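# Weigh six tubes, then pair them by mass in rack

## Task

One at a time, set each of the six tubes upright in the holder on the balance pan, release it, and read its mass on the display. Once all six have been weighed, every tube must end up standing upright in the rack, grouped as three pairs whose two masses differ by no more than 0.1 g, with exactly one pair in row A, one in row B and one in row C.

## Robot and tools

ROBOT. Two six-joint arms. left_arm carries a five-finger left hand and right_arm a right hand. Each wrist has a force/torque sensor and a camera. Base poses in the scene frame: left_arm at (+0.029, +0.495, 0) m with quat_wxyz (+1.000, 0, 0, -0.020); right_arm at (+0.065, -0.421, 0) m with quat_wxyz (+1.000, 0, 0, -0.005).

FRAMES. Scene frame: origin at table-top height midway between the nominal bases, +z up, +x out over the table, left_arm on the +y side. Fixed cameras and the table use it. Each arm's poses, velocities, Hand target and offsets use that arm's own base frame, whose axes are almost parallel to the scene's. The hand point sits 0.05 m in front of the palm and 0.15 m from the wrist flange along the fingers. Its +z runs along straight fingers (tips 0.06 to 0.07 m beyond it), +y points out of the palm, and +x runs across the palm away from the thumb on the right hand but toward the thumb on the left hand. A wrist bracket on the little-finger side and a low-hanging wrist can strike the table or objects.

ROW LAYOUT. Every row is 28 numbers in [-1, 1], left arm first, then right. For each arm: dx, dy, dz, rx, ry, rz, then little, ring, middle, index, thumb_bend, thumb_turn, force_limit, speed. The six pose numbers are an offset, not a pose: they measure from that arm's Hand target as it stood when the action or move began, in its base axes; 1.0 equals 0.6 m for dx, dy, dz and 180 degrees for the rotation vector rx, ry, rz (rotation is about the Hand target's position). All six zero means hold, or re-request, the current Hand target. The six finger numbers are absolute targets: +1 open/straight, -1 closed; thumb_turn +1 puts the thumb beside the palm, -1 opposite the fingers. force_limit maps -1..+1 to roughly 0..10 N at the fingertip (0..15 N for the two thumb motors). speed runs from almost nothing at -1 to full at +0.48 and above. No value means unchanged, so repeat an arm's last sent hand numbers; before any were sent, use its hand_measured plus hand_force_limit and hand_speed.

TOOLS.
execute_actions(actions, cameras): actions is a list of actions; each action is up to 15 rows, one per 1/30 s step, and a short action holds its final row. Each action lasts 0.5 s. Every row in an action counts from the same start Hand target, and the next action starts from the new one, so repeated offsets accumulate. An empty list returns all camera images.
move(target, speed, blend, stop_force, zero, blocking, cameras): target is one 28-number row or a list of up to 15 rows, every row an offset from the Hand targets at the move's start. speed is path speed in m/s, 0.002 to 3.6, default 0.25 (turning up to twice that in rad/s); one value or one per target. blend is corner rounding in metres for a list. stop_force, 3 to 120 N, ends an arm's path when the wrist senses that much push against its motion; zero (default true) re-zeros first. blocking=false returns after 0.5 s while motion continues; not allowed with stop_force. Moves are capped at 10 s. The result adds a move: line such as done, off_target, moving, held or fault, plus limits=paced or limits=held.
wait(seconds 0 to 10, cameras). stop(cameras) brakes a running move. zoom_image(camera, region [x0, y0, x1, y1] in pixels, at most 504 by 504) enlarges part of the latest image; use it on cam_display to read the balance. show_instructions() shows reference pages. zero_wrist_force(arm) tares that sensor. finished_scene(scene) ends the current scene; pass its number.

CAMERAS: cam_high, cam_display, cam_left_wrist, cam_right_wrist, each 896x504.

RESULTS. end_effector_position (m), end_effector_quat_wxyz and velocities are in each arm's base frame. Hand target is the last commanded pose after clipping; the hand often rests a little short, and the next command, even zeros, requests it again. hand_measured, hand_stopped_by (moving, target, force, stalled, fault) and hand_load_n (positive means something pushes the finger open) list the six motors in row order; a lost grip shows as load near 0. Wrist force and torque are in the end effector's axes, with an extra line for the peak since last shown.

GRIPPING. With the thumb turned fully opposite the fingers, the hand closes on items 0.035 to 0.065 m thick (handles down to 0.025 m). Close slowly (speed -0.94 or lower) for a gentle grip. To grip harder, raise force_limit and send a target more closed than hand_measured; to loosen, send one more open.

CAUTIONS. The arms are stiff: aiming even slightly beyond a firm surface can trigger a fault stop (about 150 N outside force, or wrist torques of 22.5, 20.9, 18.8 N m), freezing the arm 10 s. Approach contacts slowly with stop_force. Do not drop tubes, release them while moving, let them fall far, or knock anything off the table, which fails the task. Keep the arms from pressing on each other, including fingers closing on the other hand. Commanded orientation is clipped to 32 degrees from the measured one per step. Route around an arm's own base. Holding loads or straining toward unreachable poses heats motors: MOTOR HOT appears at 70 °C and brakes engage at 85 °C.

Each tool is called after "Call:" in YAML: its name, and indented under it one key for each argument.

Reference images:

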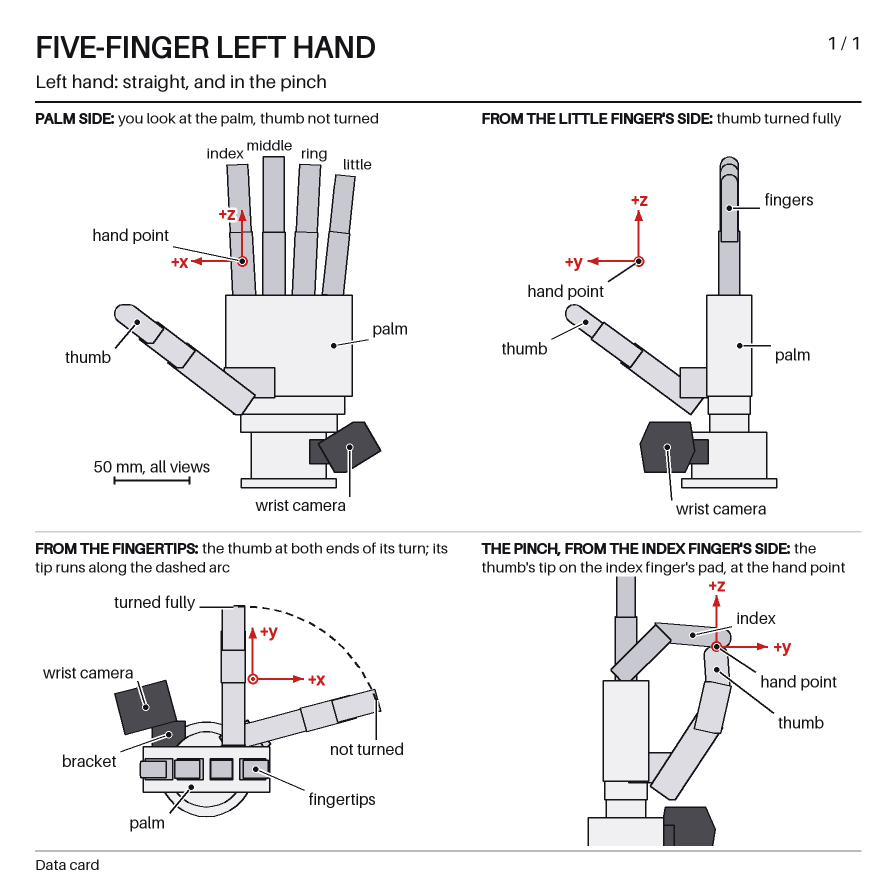

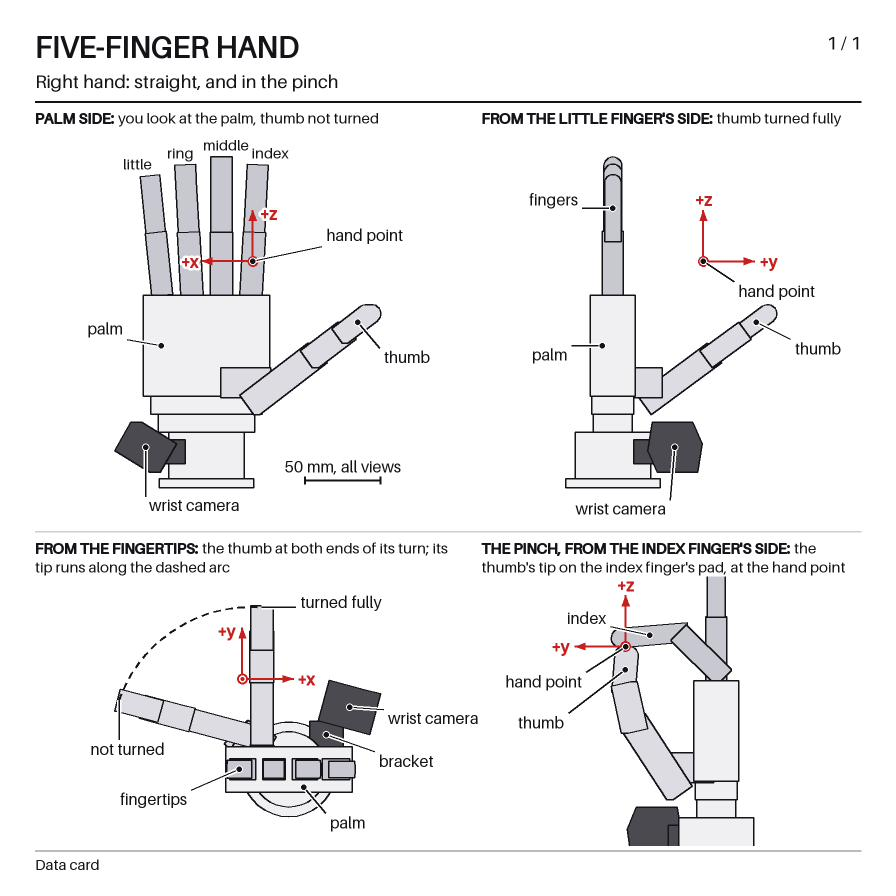

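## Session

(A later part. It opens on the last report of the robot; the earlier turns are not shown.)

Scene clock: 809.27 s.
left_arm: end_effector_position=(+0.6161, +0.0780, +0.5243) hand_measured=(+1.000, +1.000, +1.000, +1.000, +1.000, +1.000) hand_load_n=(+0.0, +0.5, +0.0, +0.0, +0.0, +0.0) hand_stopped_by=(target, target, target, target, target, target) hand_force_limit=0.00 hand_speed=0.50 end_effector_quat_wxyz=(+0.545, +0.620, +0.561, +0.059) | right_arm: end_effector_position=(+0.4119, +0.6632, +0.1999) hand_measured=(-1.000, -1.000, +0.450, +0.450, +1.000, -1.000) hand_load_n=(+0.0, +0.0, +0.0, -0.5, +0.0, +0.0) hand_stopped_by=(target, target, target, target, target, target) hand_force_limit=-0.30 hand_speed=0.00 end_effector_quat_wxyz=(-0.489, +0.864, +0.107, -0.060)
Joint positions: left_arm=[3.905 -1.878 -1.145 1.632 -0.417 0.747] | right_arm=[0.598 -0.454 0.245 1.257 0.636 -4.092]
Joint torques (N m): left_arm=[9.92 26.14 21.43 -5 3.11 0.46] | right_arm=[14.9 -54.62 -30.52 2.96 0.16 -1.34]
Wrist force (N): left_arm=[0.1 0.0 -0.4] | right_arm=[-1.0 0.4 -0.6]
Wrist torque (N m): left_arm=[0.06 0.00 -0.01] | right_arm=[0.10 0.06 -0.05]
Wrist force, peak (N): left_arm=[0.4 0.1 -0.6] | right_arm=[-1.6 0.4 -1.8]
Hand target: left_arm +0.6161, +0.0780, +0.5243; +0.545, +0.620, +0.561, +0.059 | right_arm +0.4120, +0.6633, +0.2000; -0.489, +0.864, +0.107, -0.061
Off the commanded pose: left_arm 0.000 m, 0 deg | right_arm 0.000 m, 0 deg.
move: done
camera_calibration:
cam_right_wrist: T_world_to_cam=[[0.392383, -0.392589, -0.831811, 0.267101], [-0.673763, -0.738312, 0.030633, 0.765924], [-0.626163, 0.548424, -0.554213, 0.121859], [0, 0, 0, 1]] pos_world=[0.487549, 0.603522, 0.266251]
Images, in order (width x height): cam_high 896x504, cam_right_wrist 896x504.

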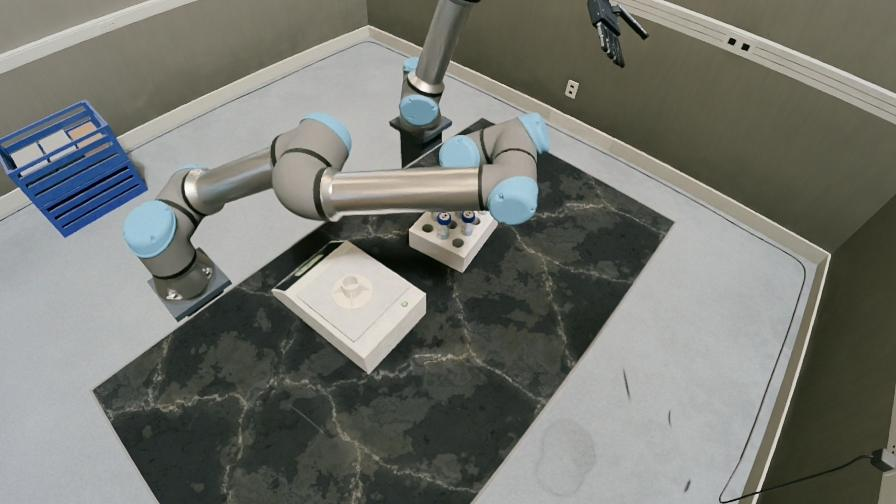

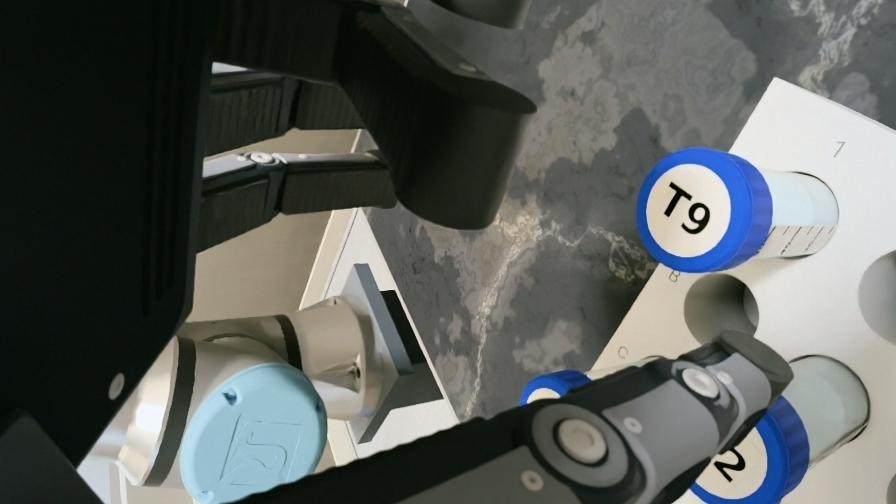

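Call:
move:
  target:
    - [0,0,0,0,0,0,1,1,1,1,1,1,0,0.5,0.0125,-0.0027,-0.1267,0,0,0,-1,-1,0.45,0.45,1,-1,-0.3,-0.1]
    - [0,0,0,0,0,0,1,1,1,1,1,1,0,0.5,0.0125,-0.0027,-0.1267,0,0,0,-1,-1,0.08,0.08,1,-1,-0.7,-0.3]
  speed: 0.1
  cameras: ["cam_right_wrist"]

Call:
move:
  target:
    - [0,0,0,0,0,0,1,1,1,1,1,1,0,0.5,0,0,0,0,0,0,-1,-1,0.08,0.08,-0.3,-1,-0.7,-0.5]
    - [0,0,0,0,0,0,1,1,1,1,1,1,0,0.5,0,0,0,0,0,0,-1,-1,-0.3,-0.3,-0.3,-1,-0.7,-0.7]
    - [0,0,0,0,0,0,1,1,1,1,1,1,0,0.5,0,0,0,0,0,0,-1,-1,-0.31,-0.31,-0.32,-1,-0.2,-0.8]
  speed: 0.1
  cameras: ["cam_right_wrist"]

Scene clock: 826.60 s.
left_arm: end_effector_position=(+0.6161, +0.0780, +0.5243) hand_measured=(+1.000, +1.000, +1.000, +1.000, +1.000, +1.000) hand_load_n=(+0.0, +0.0, +0.0, +0.0, +0.0, +0.0) hand_stopped_by=(target, target, target, target, target, target) hand_force_limit=0.00 hand_speed=0.50 end_effector_quat_wxyz=(+0.545, +0.620, +0.561, +0.059) | right_arm: end_effector_position=(+0.4195, +0.6616, +0.1239) hand_measured=(-1.000, -1.000, +0.080, +0.080, +1.000, -1.000) hand_load_n=(+0.0, +0.0, +0.0, +0.0, +0.0, +0.0) hand_stopped_by=(target, target, target, target, target, target) hand_force_limit=-0.70 hand_speed=-0.30 end_effector_quat_wxyz=(-0.489, +0.864, +0.107, -0.061)
Joint positions: left_arm=[3.905 -1.878 -1.145 1.632 -0.417 0.747] | right_arm=[0.59 -0.471 0.477 1.054 0.632 -4.105]
Joint torques (N m): left_arm=[10.15 26.1 19.23 -4.89 3.32 0.72] | right_arm=[-15.22 -69.05 -4.73 0.09 -2.22 0.67]
Wrist force (N): left_arm=[0.3 0.0 -0.4] | right_arm=[-1.0 0.5 -0.6]
Wrist torque (N m): left_arm=[0.05 -0.02 -0.01] | right_arm=[0.13 0.06 -0.05]
Wrist force, peak (N): left_arm=[0.1 0.0 -0.9] | right_arm=[-1.0 1.2 -0.2]
Hand target: left_arm +0.6161, +0.0780, +0.5243; +0.545, +0.620, +0.561, +0.059 | right_arm +0.4195, +0.6616, +0.1239; -0.489, +0.864, +0.107, -0.061
Off the commanded pose: left_arm 0.000 m, 0 deg | right_arm 0.000 m, 0 deg.
move: done
camera_calibration:
cam_right_wrist: T_world_to_cam=[[0.392376, -0.392897, -0.831669, 0.200474], [-0.673236, -0.738762, 0.0313773, 0.772278], [-0.626733, 0.547598, -0.554384, 0.0861392], [0, 0, 0, 1]] pos_world=[0.495251, 0.602126, 0.19025]
Images, in order (width x height): cam_right_wrist 896x504.

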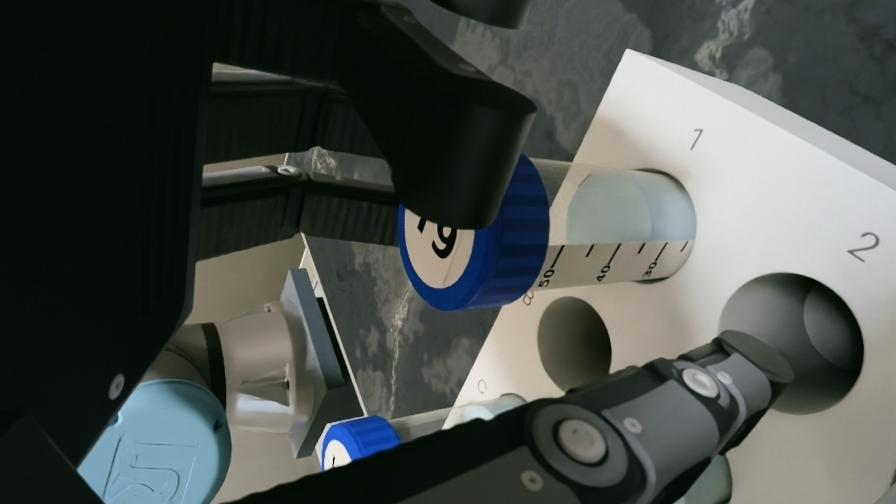

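Scene clock: 828.77 s.
left_arm: end_effector_position=(+0.6161, +0.0780, +0.5243) hand_measured=(+1.000, +1.000, +1.000, +1.000, +1.000, +1.000) hand_load_n=(+0.0, +0.0, +0.0, +0.0, +0.0, +0.0) hand_stopped_by=(target, target, target, target, target, target) hand_force_limit=0.00 hand_speed=0.50 end_effector_quat_wxyz=(+0.545, +0.620, +0.561, +0.059) | right_arm: end_effector_position=(+0.4195, +0.6616, +0.1239) hand_measured=(-1.000, -1.000, +0.046, +0.004, +0.358, -1.000) hand_load_n=(+0.0, +0.5, +4.5, +7.5, +12.0, -1.0) hand_stopped_by=(target, target, force, force, force, target) hand_force_limit=-0.20 hand_speed=-0.80 end_effector_quat_wxyz=(-0.489, +0.864, +0.107, -0.061)
Joint positions: left_arm=[3.905 -1.878 -1.145 1.632 -0.417 0.747] | right_arm=[0.59 -0.471 0.477 1.054 0.632 -4.105]
Joint torques (N m): left_arm=[10.82 25.21 21.2 -4.92 3.26 0.68] | right_arm=[-13.95 -69.02 -6.21 0.37 0.24 0.61]
Wrist force (N): left_arm=[0.3 0.0 -0.5] | right_arm=[-1.0 0.9 0.1]
Wrist torque (N m): left_arm=[0.07 -0.03 0.00] | right_arm=[0.18 0.10 -0.07]
Wrist force, peak (N): left_arm=[0.5 -0.2 -0.6] | right_arm=[-1.2 0.9 -0.2]
Hand target: left_arm +0.6161, +0.0780, +0.5243; +0.545, +0.620, +0.561, +0.059 | right_arm +0.4195, +0.6616, +0.1239; -0.489, +0.864, +0.107, -0.061
Off the commanded pose: left_arm 0.000 m, 0 deg | right_arm 0.000 m, 0 deg.
move: done
camera_calibration:
cam_right_wrist: T_world_to_cam=[[0.392376, -0.392897, -0.831669, 0.200474], [-0.673236, -0.738762, 0.0313773, 0.772278], [-0.626733, 0.547598, -0.554384, 0.0861392], [0, 0, 0, 1]] pos_world=[0.495251, 0.602126, 0.19025]
Images, in order (width x height): cam_right_wrist 896x504.

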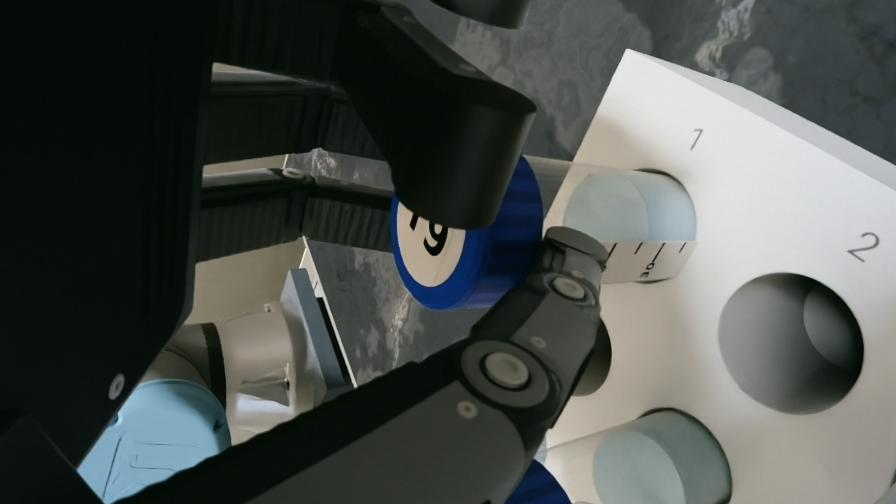

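Call:
move:
  target:
    - [0,0,0,0,0,0,1,1,1,1,1,1,0,0.5,0,0,0.11,0,0,0,-1,-1,-0.31,-0.31,-0.32,-1,-0.2,-0.8]
    - [0,0,0,0,0,0,1,1,1,1,1,1,0,0.5,0.0183,-0.0783,0.2333,0,0,0,-1,-1,-0.31,-0.31,-0.32,-1,-0.2,-0.8]
    - [0,0,0,0,0,0,1,1,1,1,1,1,0,0.5,-0.044,-0.6987,0.2833,0,0,0,-1,-1,-0.31,-0.31,-0.32,-1,-0.2,-0.8]
    - [0,0,0,0,0,0,1,1,1,1,1,1,0,0.5,-0.044,-0.6987,0.2302,0,0,0,-1,-1,-0.31,-0.31,-0.32,-1,-0.2,-0.8]
  speed: [0.08,0.1,0.2,0.1]
  blend: [0.005,0.02,0.01,0]
  cameras: ["cam_high","cam_right_wrist"]

Call:
zoom_image:
  camera: "cam_right_wrist"
  region: [500, 80, 896, 340]

Scene clock: 842.20 s.
left_arm: end_effector_position=(+0.6161, +0.0780, +0.5243) hand_measured=(+1.000, +1.000, +1.000, +1.000, +1.000, +1.000) hand_load_n=(+0.0, +0.0, +0.0, +0.0, +0.0, +0.0) hand_stopped_by=(target, target, target, target, target, target) hand_force_limit=0.00 hand_speed=0.50 end_effector_quat_wxyz=(+0.545, +0.620, +0.561, +0.059) | right_arm: end_effector_position=(+0.3931, +0.2424, +0.2621) hand_measured=(-1.000, -1.000, +0.046, +0.004, +0.358, -1.000) hand_load_n=(+0.0, +0.0, +4.0, +6.5, +11.0, -0.5) hand_stopped_by=(target, target, force, force, force, target) hand_force_limit=-0.20 hand_speed=-0.80 end_effector_quat_wxyz=(-0.489, +0.864, +0.107, -0.061)
Joint positions: left_arm=[3.905 -1.878 -1.145 1.632 -0.417 0.747] | right_arm=[-0.133 -1.134 1.547 1.71 0.65 -5.37]
Joint torques (N m): left_arm=[10.13 27.32 21.09 -4.79 3.17 0.56] | right_arm=[-15.22 -30.32 -2.4 0.58 -0.46 -1.26]
Wrist force (N): left_arm=[0.3 -0.1 -0.5] | right_arm=[-1.2 1.0 -0.6]
Wrist torque (N m): left_arm=[0.06 -0.03 0.00] | right_arm=[0.15 0.09 -0.10]
Wrist force, peak (N): left_arm=[0.2 0.1 -0.8] | right_arm=[-1.4 1.2 -1.5]
Hand target: left_arm +0.6161, +0.0780, +0.5243; +0.545, +0.620, +0.561, +0.059 | right_arm +0.3931, +0.2424, +0.2621; -0.489, +0.864, +0.107, -0.061
Off the commanded pose: left_arm 0.000 m, 0 deg | right_arm 0.000 m, 0 deg.
move: done
camera_calibration:
cam_right_wrist: T_world_to_cam=[[0.392351, -0.392875, -0.831691, 0.161121], [-0.673193, -0.738799, 0.0314147, 0.440387], [-0.626794, 0.547563, -0.55435, 0.375723], [0, 0, 0, 1]] pos_world=[0.468751, 0.182926, 0.32845]
Images, in order (width x height): cam_high 896x504, cam_right_wrist 896x504.

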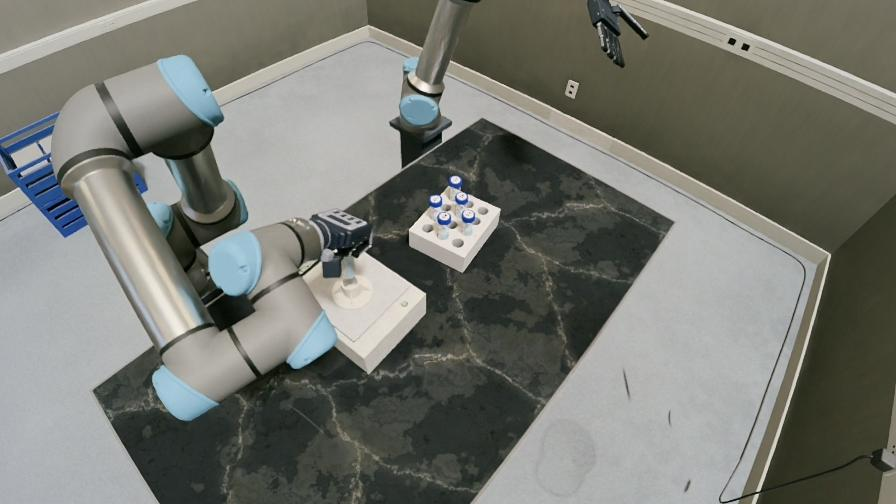

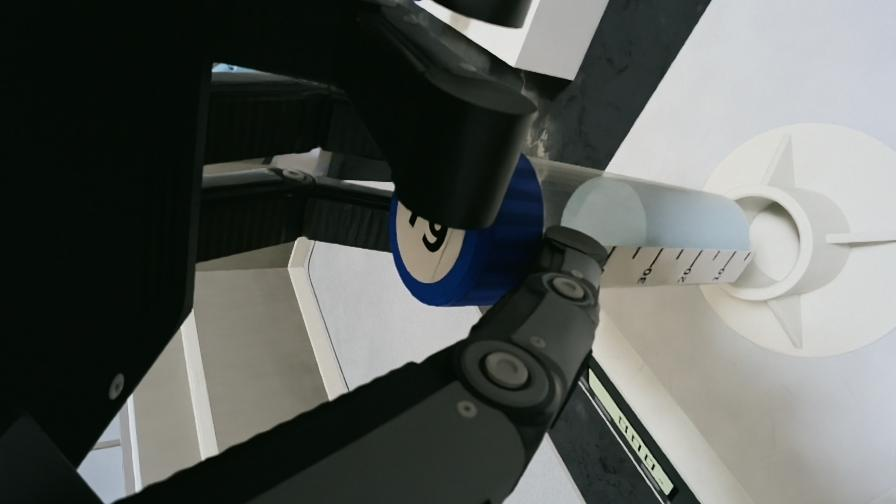

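Scaled by 1.273 from the camera's 896x504 image, which has a finer 1280x720 frame.

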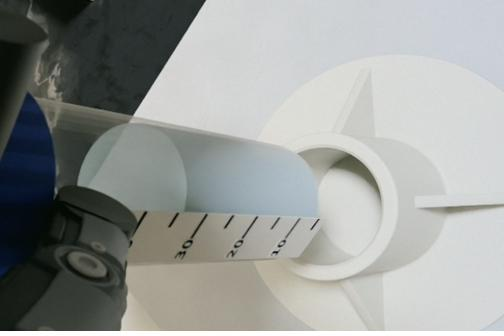

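Call:
move:
  target:
    - [0,0,0,0,0,0,1,1,1,1,1,1,0,0.5,0.008,-0.0088,-0.01,0,0,0,-1,-1,-0.31,-0.31,-0.32,-1,-0.2,-0.8]
    - [0,0,0,0,0,0,1,1,1,1,1,1,0,0.5,0.008,-0.0088,-0.085,0,0,0,-1,-1,-0.31,-0.31,-0.32,-1,-0.2,-0.8]
  speed: 0.035
  stop_force: 3
  cameras: ["cam_right_wrist"]

Scene clock: 855.97 s.
left_arm: end_effector_position=(+0.6161, +0.0780, +0.5243) hand_measured=(+1.000, +1.000, +1.000, +1.000, +1.000, +1.000) hand_load_n=(+0.0, +0.0, +0.0, +0.0, +0.0, +0.0) hand_stopped_by=(target, target, target, target, target, target) hand_force_limit=0.00 hand_speed=0.50 end_effector_quat_wxyz=(+0.545, +0.620, +0.561, +0.059) | right_arm: end_effector_position=(+0.3979, +0.2371, +0.2152) hand_measured=(-1.000, -1.000, +0.046, +0.004, +0.358, -1.000) hand_load_n=(+0.0, +0.0, +5.0, +4.5, +9.0, -0.5) hand_stopped_by=(target, target, force, force, force, target) hand_force_limit=-0.20 hand_speed=-0.80 end_effector_quat_wxyz=(-0.489, +0.864, +0.107, -0.061)
Joint positions: left_arm=[3.905 -1.878 -1.145 1.632 -0.417 0.747] | right_arm=[-0.143 -1.076 1.594 1.616 0.655 -5.385]
Joint torques (N m): left_arm=[10.41 25.92 19.22 -5.04 3 0.5] | right_arm=[-10.54 -46.17 -27.3 4.19 0.39 -1.16]
Wrist force (N): left_arm=[0.2 -0.1 -0.5] | right_arm=[-1.2 0.9 -0.4]
Wrist torque (N m): left_arm=[0.05 -0.02 -0.01] | right_arm=[0.14 0.09 -0.09]
Wrist force, peak (N): left_arm=[0.3 0.1 -0.9] | right_arm=[-1.2 -4.4 -2.7]
Hand target: left_arm +0.6161, +0.0780, +0.5243; +0.545, +0.620, +0.561, +0.059 | right_arm +0.3979, +0.2371, +0.2152; -0.489, +0.864, +0.107, -0.061 (not the last commanded pose)
Off the commanded pose: left_arm 0.000 m, 0 deg | right_arm 0.004 m, 0 deg.
move: contact (right_arm); path passed 1 of 2 targets
camera_calibration:
cam_right_wrist: T_world_to_cam=[[0.3923, -0.392829, -0.831737, 0.118178], [-0.673191, -0.738801, 0.0314155, 0.441175], [-0.626829, 0.547594, -0.55428, 0.355626], [0, 0, 0, 1]] pos_world=[0.473551, 0.177626, 0.28155]
Images, in order (width x height): cam_right_wrist 896x504.

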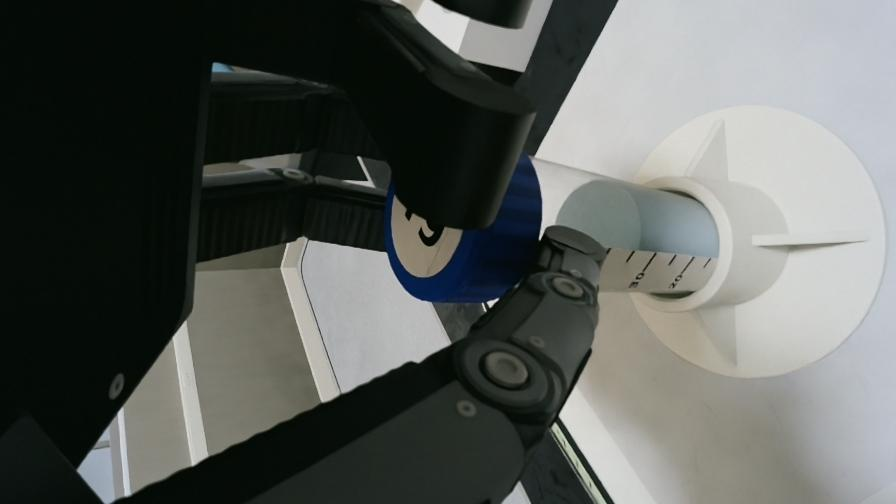

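Seated. Release and read.

Call:
move:
  target:
    - [0,0,0,0,0,0,1,1,1,1,1,1,0,0.5,0,0,0,0,0,0,-1,-1,0.8,0.8,1,-1,-0.3,0]
    - [0,0,0,0,0,0,1,1,1,1,1,1,0,0.5,0,0,0.107,0,0,0,-1,-1,0.8,0.8,1,-1,-0.3,0]
  speed: 0.12
  cameras: ["cam_display","cam_right_wrist"]

Call:
zoom_image:
  camera: "cam_display"
  region: [290, 20, 600, 340]

Scene clock: 869.60 s.
left_arm: end_effector_position=(+0.6161, +0.0780, +0.5243) hand_measured=(+1.000, +1.000, +1.000, +1.000, +1.000, +1.000) hand_load_n=(+0.0, +0.0, +0.0, +0.0, +0.0, +0.0) hand_stopped_by=(target, target, target, target, target, target) hand_force_limit=0.00 hand_speed=0.50 end_effector_quat_wxyz=(+0.545, +0.620, +0.561, +0.059) | right_arm: end_effector_position=(+0.3979, +0.2372, +0.2793) hand_measured=(-1.000, -1.000, +0.800, +0.800, +1.000, -1.000) hand_load_n=(+0.0, +0.0, +0.0, +0.0, +0.0, +0.0) hand_stopped_by=(target, target, target, target, target, target) hand_force_limit=-0.30 hand_speed=0.00 end_effector_quat_wxyz=(-0.489, +0.864, +0.107, -0.061)
Joint positions: left_arm=[3.905 -1.878 -1.145 1.632 -0.417 0.747] | right_arm=[-0.143 -1.141 1.512 1.763 0.655 -5.385]
Joint torques (N m): left_arm=[10.42 26.8 19.52 -4.71 3.46 0.37] | right_arm=[-2.78 -45.35 -27.72 3.95 0.34 -1.35]
Wrist force (N): left_arm=[0.0 -0.1 -0.7] | right_arm=[-1.3 0.3 -0.5]
Wrist torque (N m): left_arm=[0.07 0.01 -0.02] | right_arm=[0.07 0.10 -0.12]
Wrist force, peak (N): left_arm=[0.4 -0.2 -0.8] | right_arm=[-1.2 -0.4 -1.3]
Hand target: left_arm +0.6161, +0.0780, +0.5243; +0.545, +0.620, +0.561, +0.059 | right_arm +0.3979, +0.2371, +0.2794; -0.489, +0.864, +0.107, -0.061
Off the commanded pose: left_arm 0.000 m, 0 deg | right_arm 0.000 m, 0 deg.
move: done
camera_calibration:
cam_right_wrist: T_world_to_cam=[[0.392297, -0.392832, -0.831737, 0.171494], [-0.673105, -0.738876, 0.0314976, 0.439106], [-0.626924, 0.547489, -0.554276, 0.391217], [0, 0, 0, 1]] pos_world=[0.473551, 0.177626, 0.34565]
Images, in order (width x height): cam_display 896x504, cam_right_wrist 896x504.

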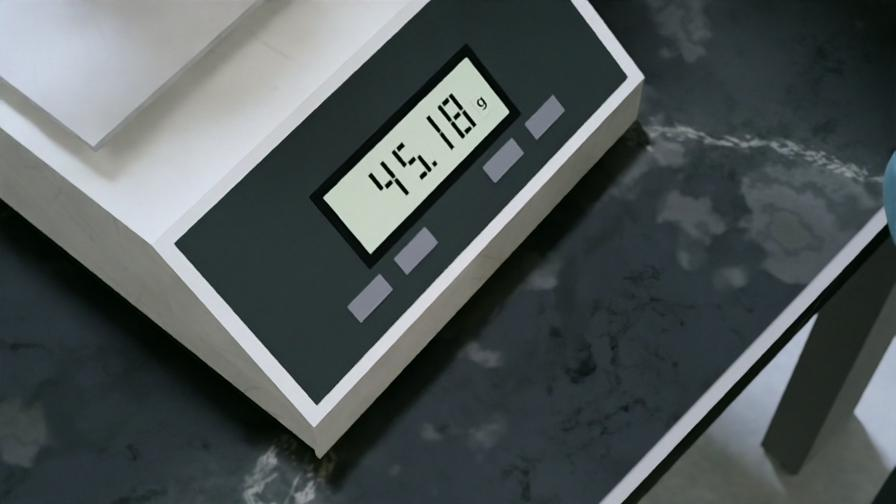

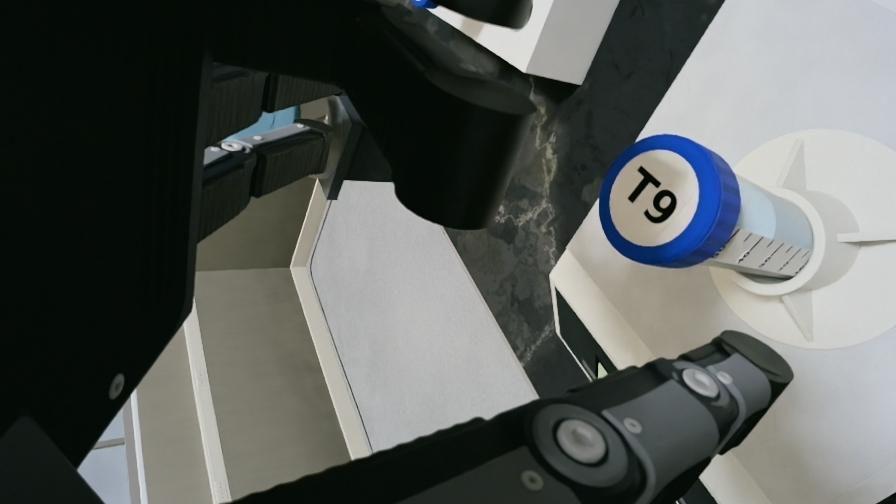

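Scaled by 1.575 from the camera's 896x504 image, which has a finer 1280x720 frame.

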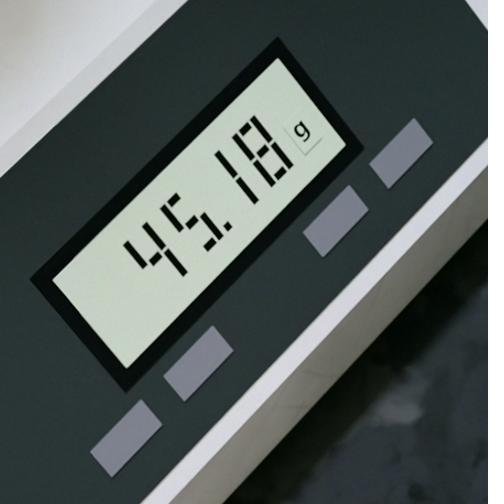

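Call:
move:
  target:
    - [0,0,0,0,0,0,1,1,1,1,1,1,0,0.5,0.0138,0.0073,-0.1065,0,0,0,-1,-1,0.8,0.8,1,-1,-0.6,0]
    - [0,0,0,0,0,0,1,1,1,1,1,1,0,0.5,0.0138,0.0073,-0.1065,0,0,0,-1,-1,0.08,0.08,1,-1,-0.6,-0.2]
  speed: 0.1
  cameras: []

Call:
move:
  target:
    - [0,0,0,0,0,0,1,1,1,1,1,1,0,0.5,0,0,0,0,0,0,-1,-1,0.08,0.08,-0.3,-1,-0.7,-0.5]
    - [0,0,0,0,0,0,1,1,1,1,1,1,0,0.5,0,0,0,0,0,0,-1,-1,-0.3,-0.3,-0.3,-1,-0.7,-0.7]
    - [0,0,0,0,0,0,1,1,1,1,1,1,0,0.5,0,0,0,0,0,0,-1,-1,-0.31,-0.31,-0.32,-1,-0.3,-0.8]
  speed: 0.08
  cameras: []

Call:
move:
  target: [0,0,0,0,0,0,1,1,1,1,1,1,0,0.5,0,0,0.1275,0,0,0,-1,-1,-0.31,-0.31,-0.32,-1,-0.3,-0.8]
  speed: 0.12
  cameras: ["cam_right_wrist"]

Call:
zoom_image:
  camera: "cam_right_wrist"
  region: [580, 170, 760, 330]

Scene clock: 922.73 s.
left_arm: end_effector_position=(+0.6161, +0.0780, +0.5243) hand_measured=(+1.000, +1.000, +1.000, +1.000, +1.000, +1.000) hand_load_n=(+0.0, +0.0, -0.5, +0.0, +0.0, +0.0) hand_stopped_by=(target, target, target, target, target, target) hand_force_limit=0.00 hand_speed=0.50 end_effector_quat_wxyz=(+0.545, +0.620, +0.561, +0.059) | right_arm: end_effector_position=(+0.4062, +0.2415, +0.2155) hand_measured=(-1.000, -1.000, +0.080, +0.080, +1.000, -1.000) hand_load_n=(+0.0, +0.5, +0.0, +0.0, +0.0, +0.0) hand_stopped_by=(target, target, target, target, target, target) hand_force_limit=-0.60 hand_speed=-0.20 end_effector_quat_wxyz=(-0.489, +0.864, +0.107, -0.061)
Joint positions: left_arm=[3.905 -1.878 -1.145 1.632 -0.417 0.747] | right_arm=[-0.131 -1.057 1.56 1.618 0.649 -5.368]
Joint torques (N m): left_arm=[9.37 27.18 20.71 -4.81 3.52 0.51] | right_arm=[14.07 -31.92 -3.34 1.48 -1.49 1.14]
Wrist force (N): left_arm=[0.5 -0.1 -0.3] | right_arm=[-1.1 0.4 -0.4]
Wrist torque (N m): left_arm=[0.05 -0.06 0.01] | right_arm=[0.10 0.06 -0.22]
Wrist force, peak (N): left_arm=[0.5 0.0 -0.8] | right_arm=[-1.3 -0.7 -1.1]
Hand target: left_arm +0.6161, +0.0780, +0.5243; +0.545, +0.620, +0.561, +0.059 | right_arm +0.4062, +0.2415, +0.2155; -0.489, +0.864, +0.107, -0.061
Off the commanded pose: left_arm 0.000 m, 0 deg | right_arm 0.000 m, 0 deg.
move: done
No camera images: "cameras" was empty.

Scene clock: 924.93 s.
left_arm: end_effector_position=(+0.6161, +0.0780, +0.5243) hand_measured=(+1.000, +1.000, +1.000, +1.000, +1.000, +1.000) hand_load_n=(+0.0, -0.5, +0.5, +0.0, +0.0, +0.0) hand_stopped_by=(target, target, target, target, target, target) hand_force_limit=0.00 hand_speed=0.50 end_effector_quat_wxyz=(+0.545, +0.620, +0.561, +0.059) | right_arm: end_effector_position=(+0.4062, +0.2415, +0.2155) hand_measured=(-1.000, -1.000, +0.040, +0.046, +0.336, -1.000) hand_load_n=(+0.0, +0.0, +2.0, +6.5, +10.0, +0.5) hand_stopped_by=(target, target, force, force, force, target) hand_force_limit=-0.30 hand_speed=-0.80 end_effector_quat_wxyz=(-0.489, +0.864, +0.107, -0.061)
Joint positions: left_arm=[3.905 -1.878 -1.145 1.632 -0.417 0.747] | right_arm=[-0.131 -1.057 1.56 1.618 0.649 -5.368]
Joint torques (N m): left_arm=[9.8 26.29 19.2 -5.02 3.45 0.42] | right_arm=[12.91 -33.33 -8.45 3.42 0.22 1.26]
Wrist force (N): left_arm=[0.3 -0.1 -0.7] | right_arm=[-1.2 0.6 -0.6]
Wrist torque (N m): left_arm=[0.06 -0.02 0.00] | right_arm=[0.12 0.06 -0.21]
Wrist force, peak (N): left_arm=[0.3 -0.4 -0.7] | right_arm=[-1.3 1.0 -0.7]
Hand target: left_arm +0.6161, +0.0780, +0.5243; +0.545, +0.620, +0.561, +0.059 | right_arm +0.4062, +0.2415, +0.2155; -0.489, +0.864, +0.107, -0.061
Off the commanded pose: left_arm 0.000 m, 0 deg | right_arm 0.000 m, 0 deg.
move: done
No camera images: "cameras" was empty.

Scene clock: 926.07 s.
left_arm: end_effector_position=(+0.6161, +0.0780, +0.5243) hand_measured=(+1.000, +1.000, +1.000, +1.000, +1.000, +1.000) hand_load_n=(+0.0, +0.0, +0.0, +0.0, +0.0, +0.0) hand_stopped_by=(target, target, target, target, target, target) hand_force_limit=0.00 hand_speed=0.50 end_effector_quat_wxyz=(+0.545, +0.620, +0.561, +0.059) | right_arm: end_effector_position=(+0.4061, +0.2416, +0.2919) hand_measured=(-1.000, -1.000, +0.040, +0.046, +0.336, -1.000) hand_load_n=(+0.0, +0.5, +2.0, +7.0, +10.0, +0.0) hand_stopped_by=(target, target, force, force, force, target) hand_force_limit=-0.30 hand_speed=-0.80 end_effector_quat_wxyz=(-0.489, +0.864, +0.107, -0.061)
Joint positions: left_arm=[3.905 -1.878 -1.145 1.632 -0.417 0.747] | right_arm=[-0.131 -1.13 1.459 1.792 0.649 -5.368]
Joint torques (N m): left_arm=[9.54 27.85 20.54 -4.93 3.14 0.2] | right_arm=[-5.19 -45.8 -28.88 4.27 0.34 -0.92]
Wrist force (N): left_arm=[0.3 0.1 -0.7] | right_arm=[-1.1 1.0 -0.5]
Wrist torque (N m): left_arm=[0.09 -0.04 0.00] | right_arm=[0.15 0.06 -0.22]
Wrist force, peak (N): left_arm=[0.3 0.3 -0.8] | right_arm=[-1.2 1.9 0.2]
Hand target: left_arm +0.6161, +0.0780, +0.5243; +0.545, +0.620, +0.561, +0.059 | right_arm +0.4062, +0.2415, +0.2920; -0.489, +0.864, +0.107, -0.061
Off the commanded pose: left_arm 0.000 m, 0 deg | right_arm 0.000 m, 0 deg.
move: done
camera_calibration:
cam_right_wrist: T_world_to_cam=[[0.392353, -0.392771, -0.831739, 0.180409], [-0.673072, -0.738909, 0.0314285, 0.447562], [-0.626924, 0.547489, -0.554277, 0.400996], [0, 0, 0, 1]] pos_world=[0.481851, 0.182026, 0.35825]
Images, in order (width x height): cam_right_wrist 896x504.

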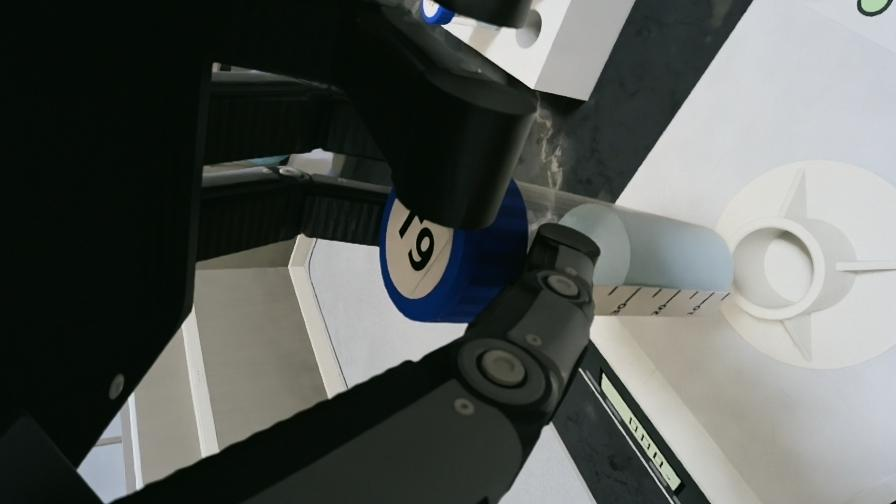

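Scaled by 2.800 from the camera's 896x504 image, which has a finer 1280x720 frame.

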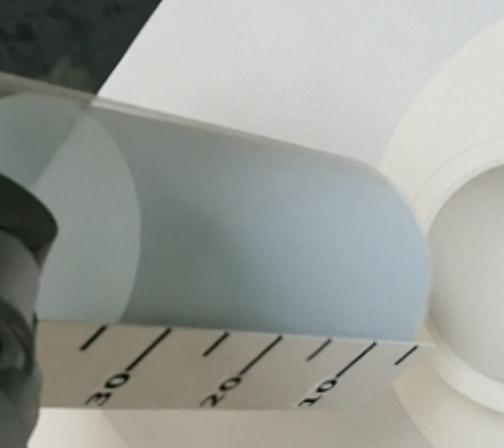

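Call:
move:
  target:
    - [0,0,0,0,0,0,1,1,1,1,1,1,0,0.5,0.0463,0.6142,-0.045,0.0194,-0.033,0,-1,-1,-0.31,-0.31,-0.32,-1,-0.3,-0.8]
    - [0,0,0,0,0,0,1,1,1,1,1,1,0,0.5,0.0282,0.708,-0.1617,0.0194,-0.033,0,-1,-1,-0.31,-0.31,-0.32,-1,-0.3,-0.8]
  speed: [0.25,0.12]
  blend: [0.01,0]
  cameras: ["cam_right_wrist"]

Call:
zoom_image:
  camera: "cam_right_wrist"
  region: [500, 80, 896, 340]

Scene clock: 946.13 s.
left_arm: end_effector_position=(+0.6161, +0.0780, +0.5243) hand_measured=(+1.000, +1.000, +1.000, +1.000, +1.000, +1.000) hand_load_n=(+0.0, +0.0, +0.0, +0.0, +0.0, +0.0) hand_stopped_by=(target, target, target, target, target, target) hand_force_limit=0.00 hand_speed=0.50 end_effector_quat_wxyz=(+0.545, +0.620, +0.561, +0.059) | right_arm: end_effector_position=(+0.4231, +0.6663, +0.1950) hand_measured=(-1.000, -1.000, +0.040, +0.046, +0.336, -1.000) hand_load_n=(+0.0, +0.0, +2.0, +7.0, +10.0, +0.0) hand_stopped_by=(target, target, force, force, force, target) hand_force_limit=-0.30 hand_speed=-0.80 end_effector_quat_wxyz=(-0.509, +0.850, +0.134, -0.012)
Joint positions: left_arm=[3.905 -1.878 -1.145 1.632 -0.417 0.747] | right_arm=[0.595 -0.565 0.461 1.043 0.64 -4.105]
Joint torques (N m): left_arm=[8.97 27.31 19.4 -4.84 3.49 0.37] | right_arm=[13.72 -51.74 -31.53 -0.14 0.35 1.31]
Wrist force (N): left_arm=[0.3 0.1 -0.6] | right_arm=[-1.3 0.6 -0.5]
Wrist torque (N m): left_arm=[0.07 -0.03 0.00] | right_arm=[0.11 0.07 -0.22]
Wrist force, peak (N): left_arm=[0.1 0.1 -0.9] | right_arm=[-1.5 1.6 -1.7]
Hand target: left_arm +0.6161, +0.0780, +0.5243; +0.545, +0.620, +0.561, +0.059 | right_arm +0.4231, +0.6663, +0.1950; -0.509, +0.850, +0.134, -0.012
Off the commanded pose: left_arm 0.000 m, 0 deg | right_arm 0.000 m, 0 deg.
move: done
camera_calibration:
cam_right_wrist: T_world_to_cam=[[0.477453, -0.342766, -0.809042, 0.186261], [-0.670496, -0.737216, -0.083355, 0.795981], [-0.567867, 0.582258, -0.58181, 0.082594], [0, 0, 0, 1]] pos_world=[0.491673, 0.602562, 0.265096]
Images, in order (width x height): cam_right_wrist 896x504.

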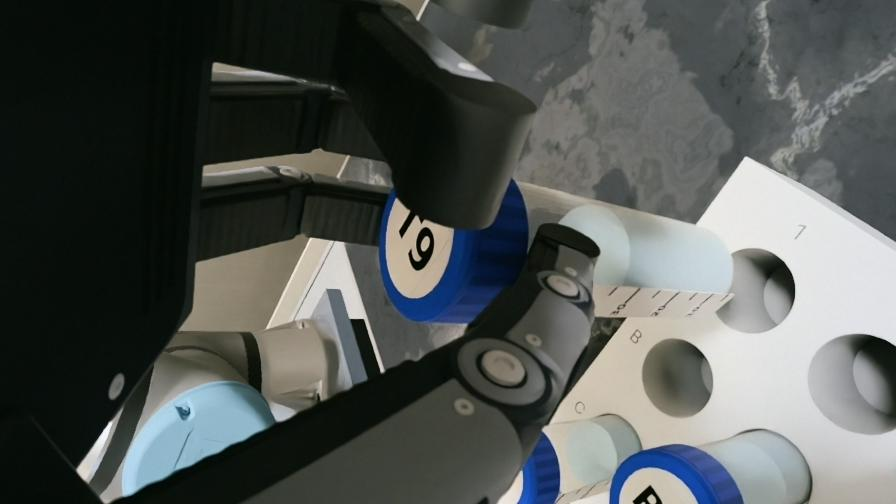

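Scaled by 1.273 from the camera's 896x504 image, which has a finer 1280x720 frame.

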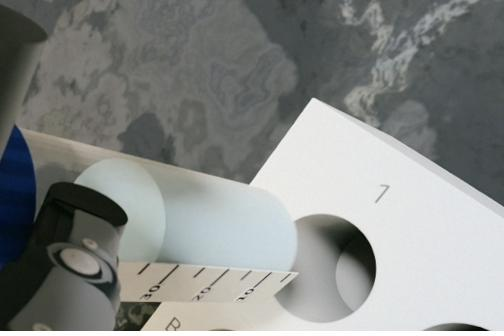

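Call:
move:
  target:
    - [0,0,0,0,0,0,1,1,1,1,1,1,0,0.5,-0.005,-0.0057,-0.01,0,0,0,-1,-1,-0.31,-0.31,-0.32,-1,-0.3,-0.8]
    - [0,0,0,0,0,0,1,1,1,1,1,1,0,0.5,-0.005,-0.0057,-0.145,0,0,0,-1,-1,-0.31,-0.31,-0.32,-1,-0.3,-0.8]
  speed: 0.05
  stop_force: 3.5
  cameras: ["cam_right_wrist"]

Scene clock: 959.27 s.
left_arm: end_effector_position=(+0.6161, +0.0780, +0.5243) hand_measured=(+1.000, +1.000, +1.000, +1.000, +1.000, +1.000) hand_load_n=(+0.0, +0.0, +0.0, +0.0, +0.0, +0.0) hand_stopped_by=(target, target, target, target, target, target) hand_force_limit=0.00 hand_speed=0.50 end_effector_quat_wxyz=(+0.545, +0.620, +0.561, +0.059) | right_arm: end_effector_position=(+0.4201, +0.6629, +0.1198) hand_measured=(-1.000, -1.000, +0.040, +0.046, +0.336, -1.000) hand_load_n=(+0.0, +0.0, +1.0, +5.0, +7.0, +0.0) hand_stopped_by=(target, target, force, force, force, target) hand_force_limit=-0.30 hand_speed=-0.80 end_effector_quat_wxyz=(-0.508, +0.851, +0.134, -0.013)
Joint positions: left_arm=[3.905 -1.878 -1.145 1.632 -0.417 0.747] | right_arm=[0.593 -0.583 0.689 0.836 0.639 -4.108]
Joint torques (N m): left_arm=[10.42 26.91 19.02 -4.72 3.46 0.18] | right_arm=[-8.49 -67.4 -31.31 2.7 -1.88 -0.83]
Wrist force (N): left_arm=[0.4 0.1 -0.4] | right_arm=[-1.1 3.1 -1.7]
Wrist torque (N m): left_arm=[0.08 -0.04 0.00] | right_arm=[0.13 0.09 -0.20]
Wrist force, peak (N): left_arm=[0.5 -0.1 -0.9] | right_arm=[-0.7 -1.7 -3.4]
Hand target: left_arm +0.6161, +0.0780, +0.5243; +0.545, +0.620, +0.561, +0.059 | right_arm +0.4201, +0.6629, +0.1198; -0.508, +0.851, +0.134, -0.013 (not the last commanded pose)
Off the commanded pose: left_arm 0.000 m, 0 deg | right_arm 0.012 m, 0 deg.
move: contact (right_arm); path passed 1 of 2 targets
camera_calibration:
cam_right_wrist: T_world_to_cam=[[0.47745, -0.342876, -0.808998, 0.125747], [-0.670327, -0.7374, -0.0830792, 0.785171], [-0.568069, 0.58196, -0.581911, 0.0394138], [0, 0, 0, 1]] pos_world=[0.488674, 0.599164, 0.189896]
Images, in order (width x height): cam_right_wrist 896x504.

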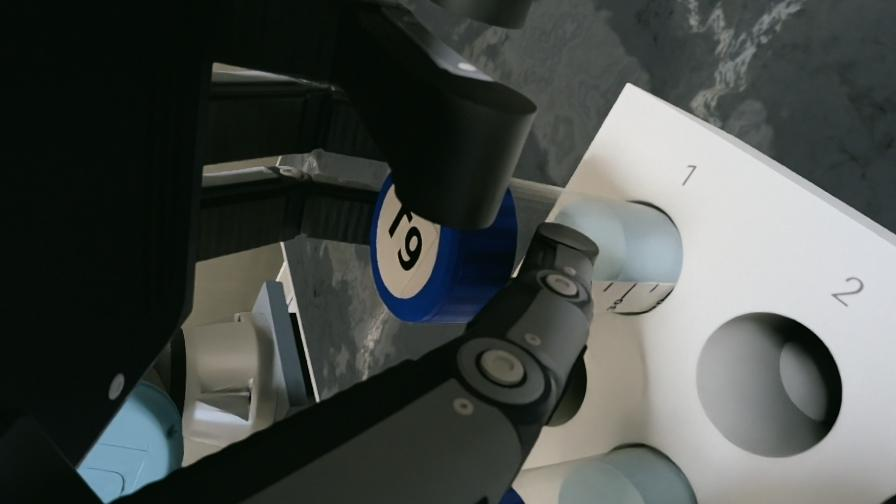

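Call:
move:
  target: [0,0,0,0,0,0,1,1,1,1,1,1,0,0.5,0,0,-0.015,0,0,0,-1,-1,-0.31,-0.31,-0.32,-1,-0.3,-0.8]
  speed: 0.03
  stop_force: 5
  cameras: ["cam_right_wrist"]

Scene clock: 964.30 s.
left_arm: end_effector_position=(+0.6161, +0.0780, +0.5243) hand_measured=(+1.000, +1.000, +1.000, +1.000, +1.000, +1.000) hand_load_n=(+0.0, +0.0, +0.0, +0.0, +0.0, +0.0) hand_stopped_by=(target, target, target, target, target, target) hand_force_limit=0.00 hand_speed=0.50 end_effector_quat_wxyz=(+0.545, +0.620, +0.561, +0.059) | right_arm: end_effector_position=(+0.4201, +0.6629, +0.1175) hand_measured=(-1.000, -1.000, +0.040, +0.046, +0.336, -1.000) hand_load_n=(+0.0, +0.0, +1.5, +4.5, +7.0, +0.0) hand_stopped_by=(target, target, force, force, force, target) hand_force_limit=-0.30 hand_speed=-0.80 end_effector_quat_wxyz=(-0.508, +0.850, +0.134, -0.013)
Joint positions: left_arm=[3.905 -1.878 -1.145 1.632 -0.417 0.747] | right_arm=[0.593 -0.582 0.693 0.831 0.639 -4.108]
Joint torques (N m): left_arm=[10.23 27.13 18.37 -4.73 3.26 0.17] | right_arm=[9.08 -68.53 -31.68 2.55 -1.97 0.13]
Wrist force (N): left_arm=[0.3 0.0 -0.5] | right_arm=[-1.1 3.1 -1.7]
Wrist torque (N m): left_arm=[0.07 -0.03 0.00] | right_arm=[0.11 0.08 -0.20]
Wrist force, peak (N): left_arm=[0.5 0.0 -0.8] | right_arm=[-0.6 -1.5 -4.3]
Hand target: left_arm +0.6161, +0.0780, +0.5243; +0.545, +0.620, +0.561, +0.059 | right_arm +0.4201, +0.6629, +0.1175; -0.508, +0.850, +0.134, -0.013 (not the last commanded pose)
Off the commanded pose: left_arm 0.000 m, 0 deg | right_arm 0.007 m, 0 deg.
move: contact (right_arm)
camera_calibration:
cam_right_wrist: T_world_to_cam=[[0.477664, -0.342798, -0.808905, 0.123624], [-0.670261, -0.737438, -0.0832818, 0.78514], [-0.567968, 0.581958, -0.582012, 0.037986], [0, 0, 0, 1]] pos_world=[0.488773, 0.599264, 0.187496]
Images, in order (width x height): cam_right_wrist 896x504.

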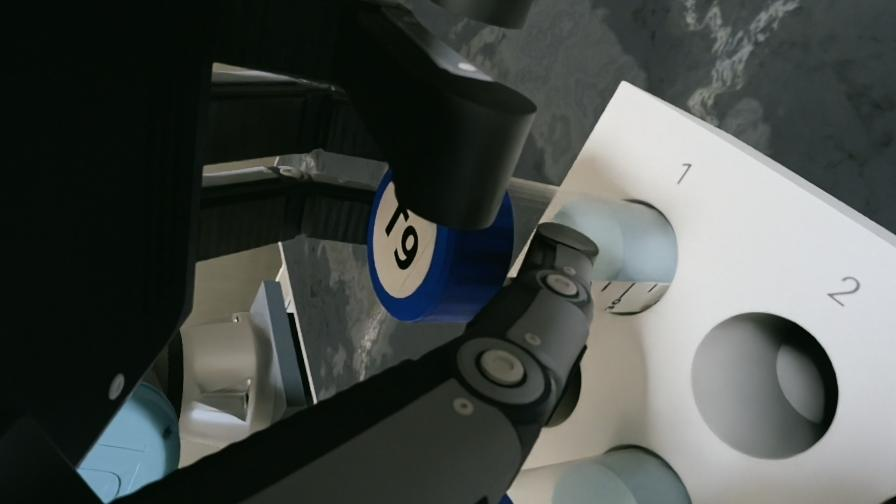

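Call:
move:
  target:
    - [0,0,0,0,0,0,1,1,1,1,1,1,0,0.5,0,0,0,0,0,0,-1,-1,0.45,0.45,1,-1,-0.3,0]
    - [0,0,0,0,0,0,1,1,1,1,1,1,0,0.5,0,0,0.13,0,0,0,-1,-1,0.45,0.45,1,-1,-0.3,0]
    - [0,0,0,0,0,0,1,1,1,1,1,1,0,0.5,-0.1298,-0.1898,0.1375,-0.0194,0.033,0,-1,-1,0.45,0.45,1,-1,-0.3,0]
  speed: [0.1,0.12,0.2]
  blend: [0,0.02,0]
  cameras: ["cam_right_wrist","cam_high"]

Scene clock: 974.70 s.
left_arm: end_effector_position=(+0.6161, +0.0780, +0.5243) hand_measured=(+1.000, +1.000, +1.000, +1.000, +1.000, +1.000) hand_load_n=(+0.0, +0.0, +0.0, +0.0, +0.0, +0.0) hand_stopped_by=(target, target, target, target, target, target) hand_force_limit=0.00 hand_speed=0.50 end_effector_quat_wxyz=(+0.545, +0.620, +0.561, +0.059) | right_arm: end_effector_position=(+0.3422, +0.5490, +0.2000) hand_measured=(-1.000, -1.000, +0.450, +0.450, +1.000, -1.000) hand_load_n=(+0.0, +0.0, +0.0, +0.0, +0.0, +0.0) hand_stopped_by=(target, target, target, target, target, target) hand_force_limit=-0.30 hand_speed=0.00 end_effector_quat_wxyz=(-0.489, +0.864, +0.107, -0.061)
Joint positions: left_arm=[3.905 -1.878 -1.145 1.632 -0.417 0.747] | right_arm=[0.498 -0.924 1.138 0.965 0.592 -4.249]
Joint torques (N m): left_arm=[9.9 26.69 19.73 -4.81 3.27 0.22] | right_arm=[-15.19 -53.73 -4.58 0.35 -3.01 -1.04]
Wrist force (N): left_arm=[0.3 0.0 -0.4] | right_arm=[-1.3 0.4 -0.9]
Wrist torque (N m): left_arm=[0.05 -0.02 0.00] | right_arm=[0.13 0.10 -0.08]
Wrist force, peak (N): left_arm=[0.4 0.0 -0.9] | right_arm=[-1.1 3.3 -1.8]
Hand target: left_arm +0.6161, +0.0780, +0.5243; +0.545, +0.620, +0.561, +0.059 | right_arm +0.3422, +0.5490, +0.2000; -0.489, +0.864, +0.107, -0.061
Off the commanded pose: left_arm 0.000 m, 0 deg | right_arm 0.000 m, 0 deg.
move: done
camera_calibration:
cam_right_wrist: T_world_to_cam=[[0.392529, -0.392882, -0.831604, 0.249767], [-0.67297, -0.738999, 0.0314801, 0.634644], [-0.626923, 0.547288, -0.554476, 0.141795], [0, 0, 0, 1]] pos_world=[0.417951, 0.489527, 0.26635]
Images, in order (width x height): cam_high 896x504, cam_right_wrist 896x504.

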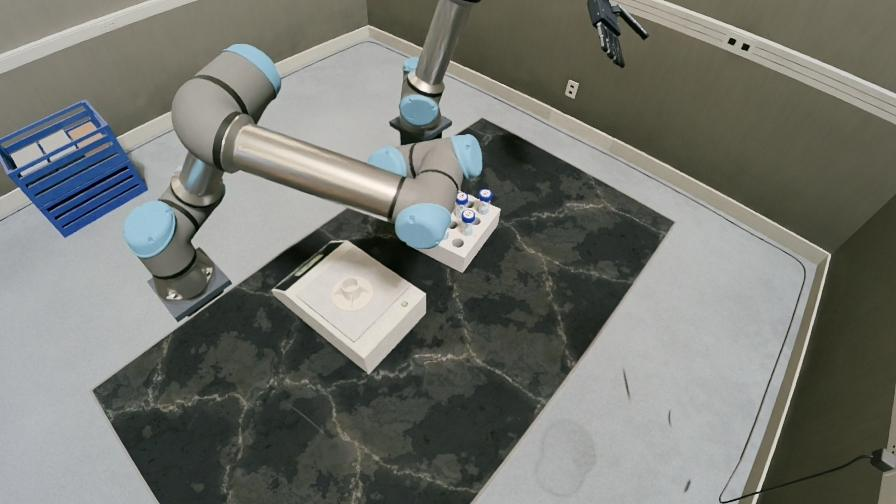

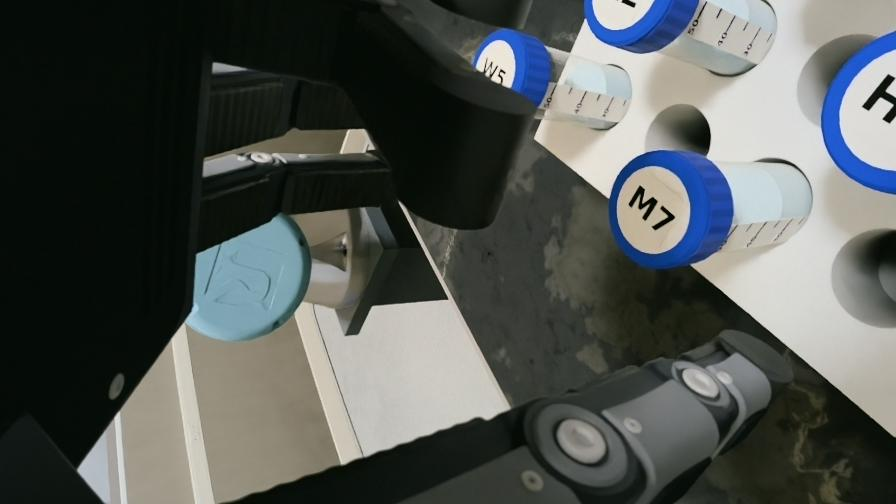

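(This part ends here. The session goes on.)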